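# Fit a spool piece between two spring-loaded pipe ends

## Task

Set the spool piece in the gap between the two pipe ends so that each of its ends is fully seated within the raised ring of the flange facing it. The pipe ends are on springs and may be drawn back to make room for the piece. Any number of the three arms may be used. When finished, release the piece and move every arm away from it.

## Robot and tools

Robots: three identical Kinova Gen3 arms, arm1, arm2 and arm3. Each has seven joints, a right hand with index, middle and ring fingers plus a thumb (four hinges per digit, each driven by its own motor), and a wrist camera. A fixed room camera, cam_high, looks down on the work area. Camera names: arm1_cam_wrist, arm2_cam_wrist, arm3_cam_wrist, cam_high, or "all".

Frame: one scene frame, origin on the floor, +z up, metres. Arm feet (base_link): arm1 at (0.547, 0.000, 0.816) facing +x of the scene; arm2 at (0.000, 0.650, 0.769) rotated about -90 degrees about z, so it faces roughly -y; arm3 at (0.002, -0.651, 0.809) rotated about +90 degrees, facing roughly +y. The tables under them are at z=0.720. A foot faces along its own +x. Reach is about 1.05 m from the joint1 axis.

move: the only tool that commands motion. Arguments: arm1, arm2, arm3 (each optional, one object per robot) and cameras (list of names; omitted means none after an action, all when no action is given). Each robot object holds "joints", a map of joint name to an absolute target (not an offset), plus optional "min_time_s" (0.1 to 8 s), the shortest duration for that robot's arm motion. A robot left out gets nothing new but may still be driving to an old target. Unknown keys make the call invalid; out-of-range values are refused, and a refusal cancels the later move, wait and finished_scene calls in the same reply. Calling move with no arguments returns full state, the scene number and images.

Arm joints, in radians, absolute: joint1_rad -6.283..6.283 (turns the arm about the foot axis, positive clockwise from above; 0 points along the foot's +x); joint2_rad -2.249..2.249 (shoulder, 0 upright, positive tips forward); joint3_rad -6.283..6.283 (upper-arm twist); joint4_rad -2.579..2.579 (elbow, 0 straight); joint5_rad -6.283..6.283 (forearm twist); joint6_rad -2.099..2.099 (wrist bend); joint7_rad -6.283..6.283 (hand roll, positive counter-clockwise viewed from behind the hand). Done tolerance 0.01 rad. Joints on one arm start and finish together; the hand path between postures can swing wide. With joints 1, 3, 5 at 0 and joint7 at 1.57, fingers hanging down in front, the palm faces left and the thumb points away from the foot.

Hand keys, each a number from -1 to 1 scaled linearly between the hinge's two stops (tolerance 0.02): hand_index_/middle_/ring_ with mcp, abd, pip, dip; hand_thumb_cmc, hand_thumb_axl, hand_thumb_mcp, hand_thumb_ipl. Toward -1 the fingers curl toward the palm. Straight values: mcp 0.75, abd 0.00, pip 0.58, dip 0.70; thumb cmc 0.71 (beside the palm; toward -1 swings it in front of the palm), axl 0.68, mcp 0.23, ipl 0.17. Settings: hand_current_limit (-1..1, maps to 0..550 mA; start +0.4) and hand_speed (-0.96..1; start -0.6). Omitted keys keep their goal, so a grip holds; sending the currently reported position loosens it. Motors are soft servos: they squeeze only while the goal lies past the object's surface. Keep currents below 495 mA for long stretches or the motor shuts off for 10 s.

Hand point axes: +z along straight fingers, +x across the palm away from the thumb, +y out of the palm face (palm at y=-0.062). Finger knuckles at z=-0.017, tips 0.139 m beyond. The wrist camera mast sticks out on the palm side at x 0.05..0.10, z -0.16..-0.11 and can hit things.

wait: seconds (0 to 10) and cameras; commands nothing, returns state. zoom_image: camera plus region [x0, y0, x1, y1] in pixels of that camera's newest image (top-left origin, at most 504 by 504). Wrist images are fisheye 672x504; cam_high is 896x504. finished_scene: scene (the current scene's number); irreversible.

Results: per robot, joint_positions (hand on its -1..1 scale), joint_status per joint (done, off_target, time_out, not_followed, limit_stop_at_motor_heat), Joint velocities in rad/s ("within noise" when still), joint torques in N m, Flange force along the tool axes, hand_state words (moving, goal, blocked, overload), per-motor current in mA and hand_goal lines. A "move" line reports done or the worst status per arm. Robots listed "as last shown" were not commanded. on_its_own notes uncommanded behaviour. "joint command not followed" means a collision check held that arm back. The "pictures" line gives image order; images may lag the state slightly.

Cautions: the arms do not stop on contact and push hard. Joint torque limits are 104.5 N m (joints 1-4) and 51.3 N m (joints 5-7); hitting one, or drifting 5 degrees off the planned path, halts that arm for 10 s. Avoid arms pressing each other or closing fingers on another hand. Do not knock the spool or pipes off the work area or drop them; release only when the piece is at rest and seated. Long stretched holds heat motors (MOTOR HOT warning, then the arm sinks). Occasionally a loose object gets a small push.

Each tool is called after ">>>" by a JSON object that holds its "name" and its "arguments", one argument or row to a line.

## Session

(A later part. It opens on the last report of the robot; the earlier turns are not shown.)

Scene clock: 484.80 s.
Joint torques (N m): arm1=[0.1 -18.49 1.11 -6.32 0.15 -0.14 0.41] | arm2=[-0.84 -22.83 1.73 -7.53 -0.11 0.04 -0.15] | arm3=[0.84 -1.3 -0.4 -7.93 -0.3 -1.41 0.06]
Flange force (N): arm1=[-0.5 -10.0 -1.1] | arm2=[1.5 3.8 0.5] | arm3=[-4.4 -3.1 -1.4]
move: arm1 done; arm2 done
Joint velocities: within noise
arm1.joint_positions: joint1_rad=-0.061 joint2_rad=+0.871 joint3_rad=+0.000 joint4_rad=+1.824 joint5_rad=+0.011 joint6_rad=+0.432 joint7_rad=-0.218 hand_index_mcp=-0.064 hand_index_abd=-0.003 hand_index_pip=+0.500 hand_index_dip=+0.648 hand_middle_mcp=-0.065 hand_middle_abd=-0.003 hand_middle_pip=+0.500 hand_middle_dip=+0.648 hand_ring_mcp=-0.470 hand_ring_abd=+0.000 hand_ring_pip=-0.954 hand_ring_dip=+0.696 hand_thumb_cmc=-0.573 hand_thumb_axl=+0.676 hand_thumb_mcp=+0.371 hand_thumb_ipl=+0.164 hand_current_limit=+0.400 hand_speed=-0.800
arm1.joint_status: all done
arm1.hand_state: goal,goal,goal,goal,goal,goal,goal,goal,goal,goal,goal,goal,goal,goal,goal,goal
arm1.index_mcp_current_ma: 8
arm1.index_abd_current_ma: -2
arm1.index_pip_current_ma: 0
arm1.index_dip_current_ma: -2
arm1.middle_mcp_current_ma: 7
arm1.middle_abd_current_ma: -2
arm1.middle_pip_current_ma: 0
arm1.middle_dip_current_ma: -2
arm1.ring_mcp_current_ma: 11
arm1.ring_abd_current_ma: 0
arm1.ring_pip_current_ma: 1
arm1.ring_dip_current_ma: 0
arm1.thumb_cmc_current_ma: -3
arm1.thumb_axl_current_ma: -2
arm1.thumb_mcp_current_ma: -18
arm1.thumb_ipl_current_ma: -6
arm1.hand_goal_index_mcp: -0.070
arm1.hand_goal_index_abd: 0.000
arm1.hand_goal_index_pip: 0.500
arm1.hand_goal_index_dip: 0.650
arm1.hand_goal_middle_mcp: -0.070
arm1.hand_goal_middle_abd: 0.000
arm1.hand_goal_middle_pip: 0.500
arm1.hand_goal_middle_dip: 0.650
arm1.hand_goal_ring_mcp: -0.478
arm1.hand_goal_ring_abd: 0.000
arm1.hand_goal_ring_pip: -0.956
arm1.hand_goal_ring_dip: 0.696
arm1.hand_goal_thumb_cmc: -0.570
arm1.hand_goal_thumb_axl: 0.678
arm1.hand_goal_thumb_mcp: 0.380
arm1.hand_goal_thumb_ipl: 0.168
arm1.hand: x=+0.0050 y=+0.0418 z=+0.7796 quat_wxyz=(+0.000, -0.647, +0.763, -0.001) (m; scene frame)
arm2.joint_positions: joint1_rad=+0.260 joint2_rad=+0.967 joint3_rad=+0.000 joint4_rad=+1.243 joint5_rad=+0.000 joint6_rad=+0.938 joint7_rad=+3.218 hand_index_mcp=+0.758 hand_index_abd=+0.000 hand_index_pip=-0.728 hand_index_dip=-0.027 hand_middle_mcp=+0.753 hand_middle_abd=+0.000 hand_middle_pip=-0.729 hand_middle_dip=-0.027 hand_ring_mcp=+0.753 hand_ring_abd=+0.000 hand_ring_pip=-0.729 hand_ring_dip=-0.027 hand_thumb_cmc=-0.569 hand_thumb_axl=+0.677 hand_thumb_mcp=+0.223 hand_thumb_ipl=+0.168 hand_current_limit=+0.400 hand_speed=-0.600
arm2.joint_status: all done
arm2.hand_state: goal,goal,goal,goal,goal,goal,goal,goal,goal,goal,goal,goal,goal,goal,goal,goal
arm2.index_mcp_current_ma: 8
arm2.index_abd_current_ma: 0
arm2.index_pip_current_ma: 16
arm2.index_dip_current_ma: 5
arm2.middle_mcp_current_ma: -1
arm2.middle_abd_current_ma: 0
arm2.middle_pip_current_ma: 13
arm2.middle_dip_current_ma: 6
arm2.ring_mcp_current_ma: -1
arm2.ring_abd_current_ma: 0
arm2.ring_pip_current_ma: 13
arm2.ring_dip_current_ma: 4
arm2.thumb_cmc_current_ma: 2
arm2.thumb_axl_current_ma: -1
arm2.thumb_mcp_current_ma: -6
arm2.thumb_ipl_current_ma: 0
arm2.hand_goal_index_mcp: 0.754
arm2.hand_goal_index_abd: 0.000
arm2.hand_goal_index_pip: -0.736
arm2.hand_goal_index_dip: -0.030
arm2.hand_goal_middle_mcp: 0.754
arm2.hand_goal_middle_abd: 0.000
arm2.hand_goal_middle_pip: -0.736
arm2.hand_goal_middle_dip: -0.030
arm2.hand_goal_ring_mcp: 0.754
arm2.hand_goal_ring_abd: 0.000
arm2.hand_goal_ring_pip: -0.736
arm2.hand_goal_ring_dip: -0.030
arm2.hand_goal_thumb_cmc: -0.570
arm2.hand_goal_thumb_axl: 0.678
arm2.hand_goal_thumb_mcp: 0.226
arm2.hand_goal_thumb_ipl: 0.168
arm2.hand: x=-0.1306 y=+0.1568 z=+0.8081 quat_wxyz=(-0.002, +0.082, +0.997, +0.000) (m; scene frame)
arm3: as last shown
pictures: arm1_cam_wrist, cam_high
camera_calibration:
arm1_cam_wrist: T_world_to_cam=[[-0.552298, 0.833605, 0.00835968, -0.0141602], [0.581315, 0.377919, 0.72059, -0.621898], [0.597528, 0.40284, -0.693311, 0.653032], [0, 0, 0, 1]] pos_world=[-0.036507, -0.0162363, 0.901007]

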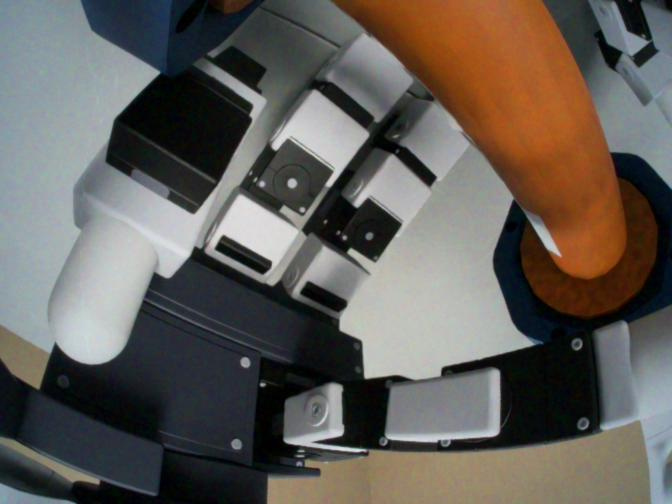

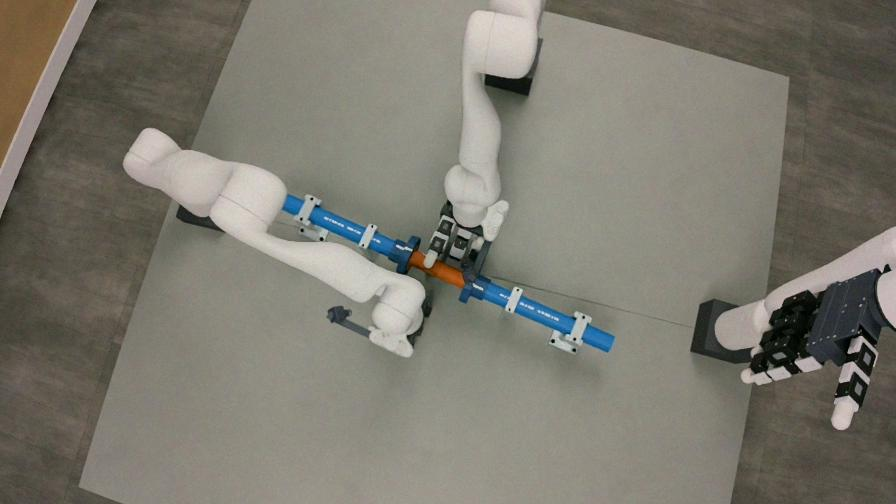

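>>> {"name": "move", "arguments": {
  "arm1": {"joints": {"joint1_rad": -0.1262, "joint2_rad": 0.7906, "joint4_rad": 2.1913, "joint5_rad": 0.0391, "joint6_rad": 0.1463, "joint7_rad": -0.3114}, "min_time_s": 3},
  "arm2": {"joints": {"joint1_rad": 0.2578, "joint2_rad": 0.7946, "joint4_rad": 1.099, "joint6_rad": 1.2549, "joint7_rad": 3.217}, "min_time_s": 2},
  "cameras": ["cam_high", "arm1_cam_wrist"]
}}

>>> {"name": "zoom_image", "arguments": {
  "camera": "cam_high",
  "region": [390, 210, 490, 310]
}}

Scene clock: 491.10 s.
Joint torques (N m): arm1=[0.1 -15.22 1.15 -3.91 0.13 -0.15 0.45] | arm2=[-0.85 -21.94 1.67 -8.73 -0.16 0.02 -0.18] | arm3=[0.83 -1.27 -0.39 -7.84 -0.29 -1.39 0.08]
Flange force (N): arm1=[-0.4 -8.5 -1.3] | arm2=[1.3 3.7 1.4] | arm3=[-4.5 -3.1 -1.7]
move: arm1 done; arm2 done
Joint velocities: within noise
arm1.joint_positions: joint1_rad=-0.126 joint2_rad=+0.791 joint3_rad=+0.000 joint4_rad=+2.191 joint5_rad=+0.039 joint6_rad=+0.146 joint7_rad=-0.311 hand_index_mcp=-0.064 hand_index_abd=-0.003 hand_index_pip=+0.500 hand_index_dip=+0.648 hand_middle_mcp=-0.065 hand_middle_abd=-0.003 hand_middle_pip=+0.500 hand_middle_dip=+0.648 hand_ring_mcp=-0.470 hand_ring_abd=+0.000 hand_ring_pip=-0.954 hand_ring_dip=+0.696 hand_thumb_cmc=-0.573 hand_thumb_axl=+0.676 hand_thumb_mcp=+0.371 hand_thumb_ipl=+0.164 hand_current_limit=+0.400 hand_speed=-0.800
arm1.joint_status: all done
arm1.hand_state: goal,goal,goal,goal,goal,goal,goal,goal,goal,goal,goal,goal,goal,goal,goal,goal
arm1.index_mcp_current_ma: 8
arm1.index_abd_current_ma: -2
arm1.index_pip_current_ma: 0
arm1.index_dip_current_ma: -2
arm1.middle_mcp_current_ma: 7
arm1.middle_abd_current_ma: -2
arm1.middle_pip_current_ma: 0
arm1.middle_dip_current_ma: -2
arm1.ring_mcp_current_ma: 11
arm1.ring_abd_current_ma: 0
arm1.ring_pip_current_ma: 1
arm1.ring_dip_current_ma: 0
arm1.thumb_cmc_current_ma: -3
arm1.thumb_axl_current_ma: -2
arm1.thumb_mcp_current_ma: -18
arm1.thumb_ipl_current_ma: -6
arm1.hand_goal_index_mcp: -0.070
arm1.hand_goal_index_abd: 0.000
arm1.hand_goal_index_pip: 0.500
arm1.hand_goal_index_dip: 0.650
arm1.hand_goal_middle_mcp: -0.070
arm1.hand_goal_middle_abd: 0.000
arm1.hand_goal_middle_pip: 0.500
arm1.hand_goal_middle_dip: 0.650
arm1.hand_goal_ring_mcp: -0.478
arm1.hand_goal_ring_abd: 0.000
arm1.hand_goal_ring_pip: -0.956
arm1.hand_goal_ring_dip: 0.696
arm1.hand_goal_thumb_cmc: -0.570
arm1.hand_goal_thumb_axl: 0.678
arm1.hand_goal_thumb_mcp: 0.380
arm1.hand_goal_thumb_ipl: 0.168
arm1.hand: x=+0.1134 y=+0.0238 z=+0.7797 quat_wxyz=(+0.000, -0.647, +0.763, +0.000) (m; scene frame)
arm2.joint_positions: joint1_rad=+0.258 joint2_rad=+0.795 joint3_rad=+0.000 joint4_rad=+1.099 joint5_rad=+0.000 joint6_rad=+1.255 joint7_rad=+3.217 hand_index_mcp=+0.758 hand_index_abd=+0.000 hand_index_pip=-0.728 hand_index_dip=-0.027 hand_middle_mcp=+0.753 hand_middle_abd=+0.000 hand_middle_pip=-0.729 hand_middle_dip=-0.027 hand_ring_mcp=+0.753 hand_ring_abd=+0.000 hand_ring_pip=-0.729 hand_ring_dip=-0.027 hand_thumb_cmc=-0.569 hand_thumb_axl=+0.677 hand_thumb_mcp=+0.223 hand_thumb_ipl=+0.168 hand_current_limit=+0.400 hand_speed=-0.600
arm2.joint_status: all done
arm2.hand_state: goal,goal,goal,goal,goal,goal,goal,goal,goal,goal,goal,goal,goal,goal,goal,goal
arm2.index_mcp_current_ma: 8
arm2.index_abd_current_ma: 0
arm2.index_pip_current_ma: 16
arm2.index_dip_current_ma: 5
arm2.middle_mcp_current_ma: -1
arm2.middle_abd_current_ma: 0
arm2.middle_pip_current_ma: 13
arm2.middle_dip_current_ma: 6
arm2.ring_mcp_current_ma: -1
arm2.ring_abd_current_ma: 0
arm2.ring_pip_current_ma: 13
arm2.ring_dip_current_ma: 4
arm2.thumb_cmc_current_ma: 2
arm2.thumb_axl_current_ma: -1
arm2.thumb_mcp_current_ma: -6
arm2.thumb_ipl_current_ma: 0
arm2.hand_goal_index_mcp: 0.754
arm2.hand_goal_index_abd: 0.000
arm2.hand_goal_index_pip: -0.736
arm2.hand_goal_index_dip: -0.030
arm2.hand_goal_middle_mcp: 0.754
arm2.hand_goal_middle_abd: 0.000
arm2.hand_goal_middle_pip: -0.736
arm2.hand_goal_middle_dip: -0.030
arm2.hand_goal_ring_mcp: 0.754
arm2.hand_goal_ring_abd: 0.000
arm2.hand_goal_ring_pip: -0.736
arm2.hand_goal_ring_dip: -0.030
arm2.hand_goal_thumb_cmc: -0.570
arm2.hand_goal_thumb_axl: 0.678
arm2.hand_goal_thumb_mcp: 0.226
arm2.hand_goal_thumb_ipl: 0.168
arm2.hand: x=-0.1283 y=+0.1574 z=+0.9521 quat_wxyz=(-0.002, +0.082, +0.997, +0.000) (m; scene frame)
arm3: as last shown
pictures: arm1_cam_wrist, cam_high
camera_calibration:
arm1_cam_wrist: T_world_to_cam=[[-0.552726, 0.833318, 0.00866374, 0.0604634], [0.581231, 0.378029, 0.720601, -0.67811], [0.597214, 0.40333, -0.693296, 0.595538], [0, 0, 0, 1]] pos_world=[0.0718941, -0.0342387, 0.901007]

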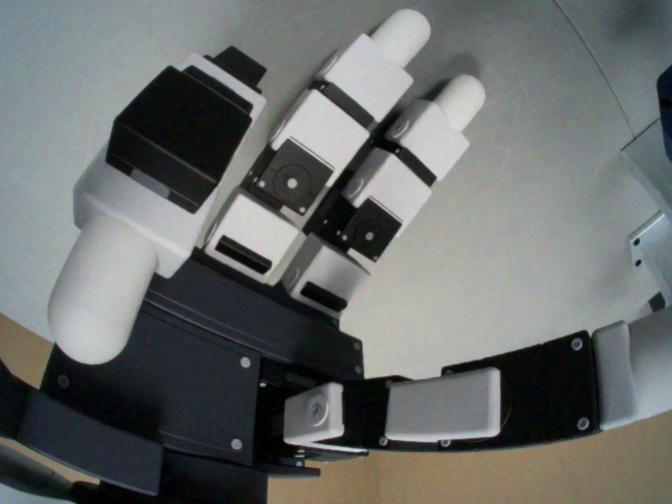

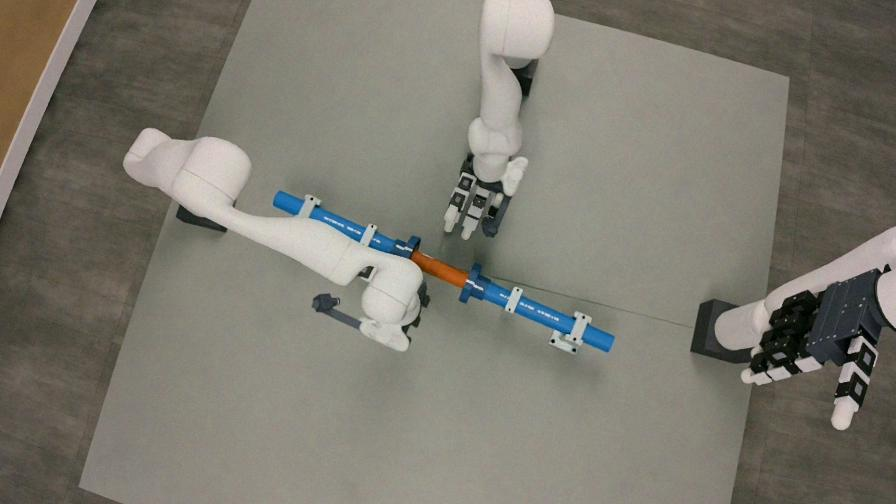

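Scaled by 5.040 from the camera's 896x504 image, which has a finer 1280x720 frame.

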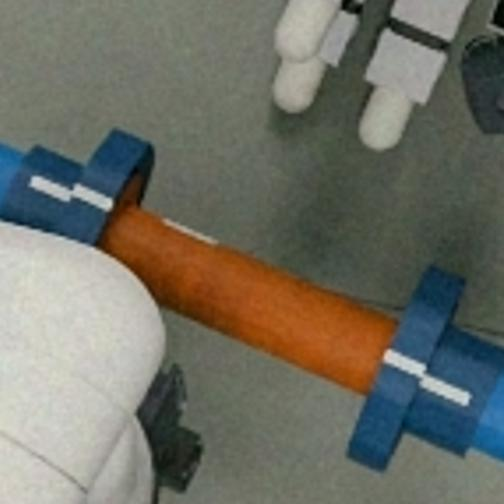

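>>> {"name": "move", "arguments": {
  "arm1": {"joints": {"joint1_rad": -0.1262, "joint2_rad": 0.2, "joint4_rad": 1.86, "joint5_rad": 0.03, "joint6_rad": 1.05, "joint7_rad": -0.3114}, "min_time_s": 2},
  "arm2": {"joints": {"joint1_rad": 0.4, "joint2_rad": -0.2, "joint3_rad": 0.0, "joint4_rad": 1.3, "joint5_rad": 0.0, "joint6_rad": 2.0, "joint7_rad": 2.6}, "min_time_s": 2},
  "cameras": ["cam_high"]
}}

>>> {"name": "zoom_image", "arguments": {
  "camera": "cam_high",
  "region": [390, 220, 440, 270]
}}

>>> {"name": "zoom_image", "arguments": {
  "camera": "cam_high",
  "region": [445, 255, 495, 305]
}}

Scene clock: 497.30 s.
Joint torques (N m): arm1=[0.12 -11.64 0.86 -10.27 0.24 -0.16 0.37] | arm2=[-0.93 -3.43 1.18 -8.4 -0.31 -0.1 -0.18] | arm3=[0.9 -1.21 -0.39 -7.83 -0.3 -1.41 0.02]
Flange force (N): arm1=[0.3 -8.7 5.3] | arm2=[-0.9 2.6 3.7] | arm3=[-4.3 -3.3 -1.8]
move: arm1 done; arm2 done
Joint velocities: within noise
arm1.joint_positions: joint1_rad=-0.126 joint2_rad=+0.200 joint3_rad=+0.000 joint4_rad=+1.860 joint5_rad=+0.030 joint6_rad=+1.050 joint7_rad=-0.311 hand_index_mcp=-0.064 hand_index_abd=-0.003 hand_index_pip=+0.500 hand_index_dip=+0.648 hand_middle_mcp=-0.064 hand_middle_abd=-0.003 hand_middle_pip=+0.500 hand_middle_dip=+0.648 hand_ring_mcp=-0.470 hand_ring_abd=+0.000 hand_ring_pip=-0.954 hand_ring_dip=+0.696 hand_thumb_cmc=-0.573 hand_thumb_axl=+0.676 hand_thumb_mcp=+0.371 hand_thumb_ipl=+0.164 hand_current_limit=+0.400 hand_speed=-0.800
arm1.joint_status: all done
arm1.hand_state: goal,goal,goal,goal,goal,goal,goal,goal,goal,goal,goal,goal,goal,goal,goal,goal
arm1.index_mcp_current_ma: 8
arm1.index_abd_current_ma: -2
arm1.index_pip_current_ma: 0
arm1.index_dip_current_ma: -2
arm1.middle_mcp_current_ma: 8
arm1.middle_abd_current_ma: -2
arm1.middle_pip_current_ma: 0
arm1.middle_dip_current_ma: -2
arm1.ring_mcp_current_ma: 11
arm1.ring_abd_current_ma: 0
arm1.ring_pip_current_ma: 1
arm1.ring_dip_current_ma: 0
arm1.thumb_cmc_current_ma: -3
arm1.thumb_axl_current_ma: -2
arm1.thumb_mcp_current_ma: -17
arm1.thumb_ipl_current_ma: -6
arm1.hand_goal_index_mcp: -0.070
arm1.hand_goal_index_abd: 0.000
arm1.hand_goal_index_pip: 0.500
arm1.hand_goal_index_dip: 0.650
arm1.hand_goal_middle_mcp: -0.070
arm1.hand_goal_middle_abd: 0.000
arm1.hand_goal_middle_pip: 0.500
arm1.hand_goal_middle_dip: 0.650
arm1.hand_goal_ring_mcp: -0.478
arm1.hand_goal_ring_abd: 0.000
arm1.hand_goal_ring_pip: -0.956
arm1.hand_goal_ring_dip: 0.696
arm1.hand_goal_thumb_cmc: -0.570
arm1.hand_goal_thumb_axl: 0.678
arm1.hand_goal_thumb_mcp: 0.380
arm1.hand_goal_thumb_ipl: 0.168
arm1.hand: x=+0.0922 y=+0.0312 z=+1.0609 quat_wxyz=(-0.002, -0.638, +0.770, +0.013) (m; scene frame)
arm2.joint_positions: joint1_rad=+0.400 joint2_rad=-0.200 joint3_rad=+0.000 joint4_rad=+1.300 joint5_rad=+0.000 joint6_rad=+2.000 joint7_rad=+2.600 hand_index_mcp=+0.757 hand_index_abd=+0.000 hand_index_pip=-0.728 hand_index_dip=-0.027 hand_middle_mcp=+0.753 hand_middle_abd=+0.000 hand_middle_pip=-0.729 hand_middle_dip=-0.027 hand_ring_mcp=+0.753 hand_ring_abd=+0.000 hand_ring_pip=-0.729 hand_ring_dip=-0.027 hand_thumb_cmc=-0.569 hand_thumb_axl=+0.677 hand_thumb_mcp=+0.223 hand_thumb_ipl=+0.168 hand_current_limit=+0.400 hand_speed=-0.600
arm2.joint_status: all done
arm2.hand_state: goal,goal,goal,goal,goal,goal,goal,goal,goal,goal,goal,goal,goal,goal,goal,goal
arm2.index_mcp_current_ma: 6
arm2.index_abd_current_ma: 0
arm2.index_pip_current_ma: 16
arm2.index_dip_current_ma: 5
arm2.middle_mcp_current_ma: -1
arm2.middle_abd_current_ma: 0
arm2.middle_pip_current_ma: 13
arm2.middle_dip_current_ma: 6
arm2.ring_mcp_current_ma: -1
arm2.ring_abd_current_ma: 0
arm2.ring_pip_current_ma: 13
arm2.ring_dip_current_ma: 4
arm2.thumb_cmc_current_ma: 2
arm2.thumb_axl_current_ma: -1
arm2.thumb_mcp_current_ma: -6
arm2.thumb_ipl_current_ma: 0
arm2.hand_goal_index_mcp: 0.754
arm2.hand_goal_index_abd: 0.000
arm2.hand_goal_index_pip: -0.736
arm2.hand_goal_index_dip: -0.030
arm2.hand_goal_middle_mcp: 0.754
arm2.hand_goal_middle_abd: 0.000
arm2.hand_goal_middle_pip: -0.736
arm2.hand_goal_middle_dip: -0.030
arm2.hand_goal_ring_mcp: 0.754
arm2.hand_goal_ring_abd: 0.000
arm2.hand_goal_ring_pip: -0.736
arm2.hand_goal_ring_dip: -0.030
arm2.hand_goal_thumb_cmc: -0.570
arm2.hand_goal_thumb_axl: 0.678
arm2.hand_goal_thumb_mcp: 0.226
arm2.hand_goal_thumb_ipl: 0.168
arm2.hand: x=-0.0167 y=+0.5012 z=+1.3065 quat_wxyz=(+0.000, +0.445, +0.895, -0.025) (m; scene frame)
arm3: as last shown
pictures: cam_high

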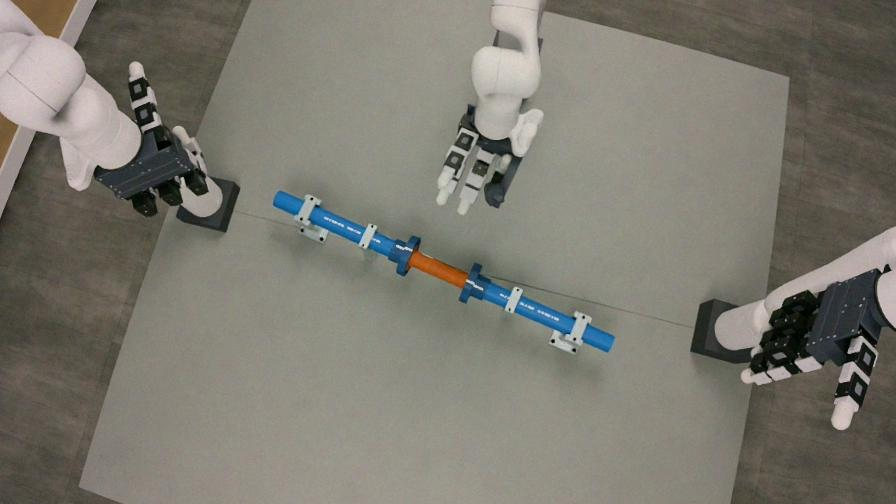

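Scaled by 10.080 from the camera's 896x504 image, which has a finer 1280x720 frame.

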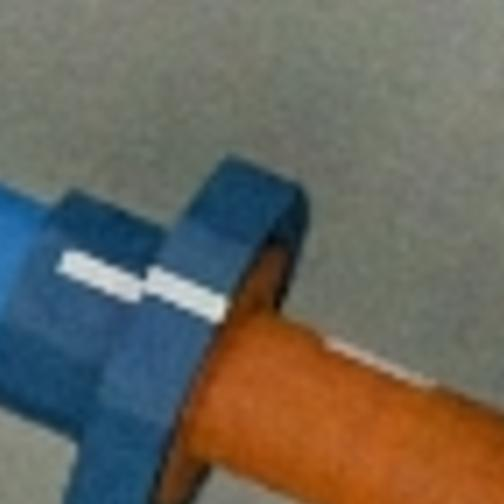

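Scaled by 10.080 from the camera's 896x504 image, which has a finer 1280x720 frame.

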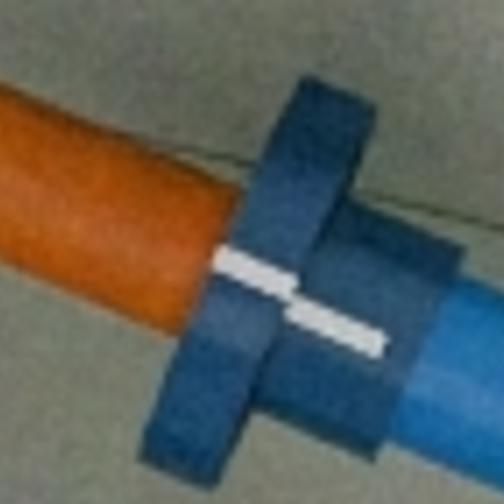

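>>> {"name": "finished_scene", "arguments": {
  "scene": 2
}}

The scene is finished: the task was done.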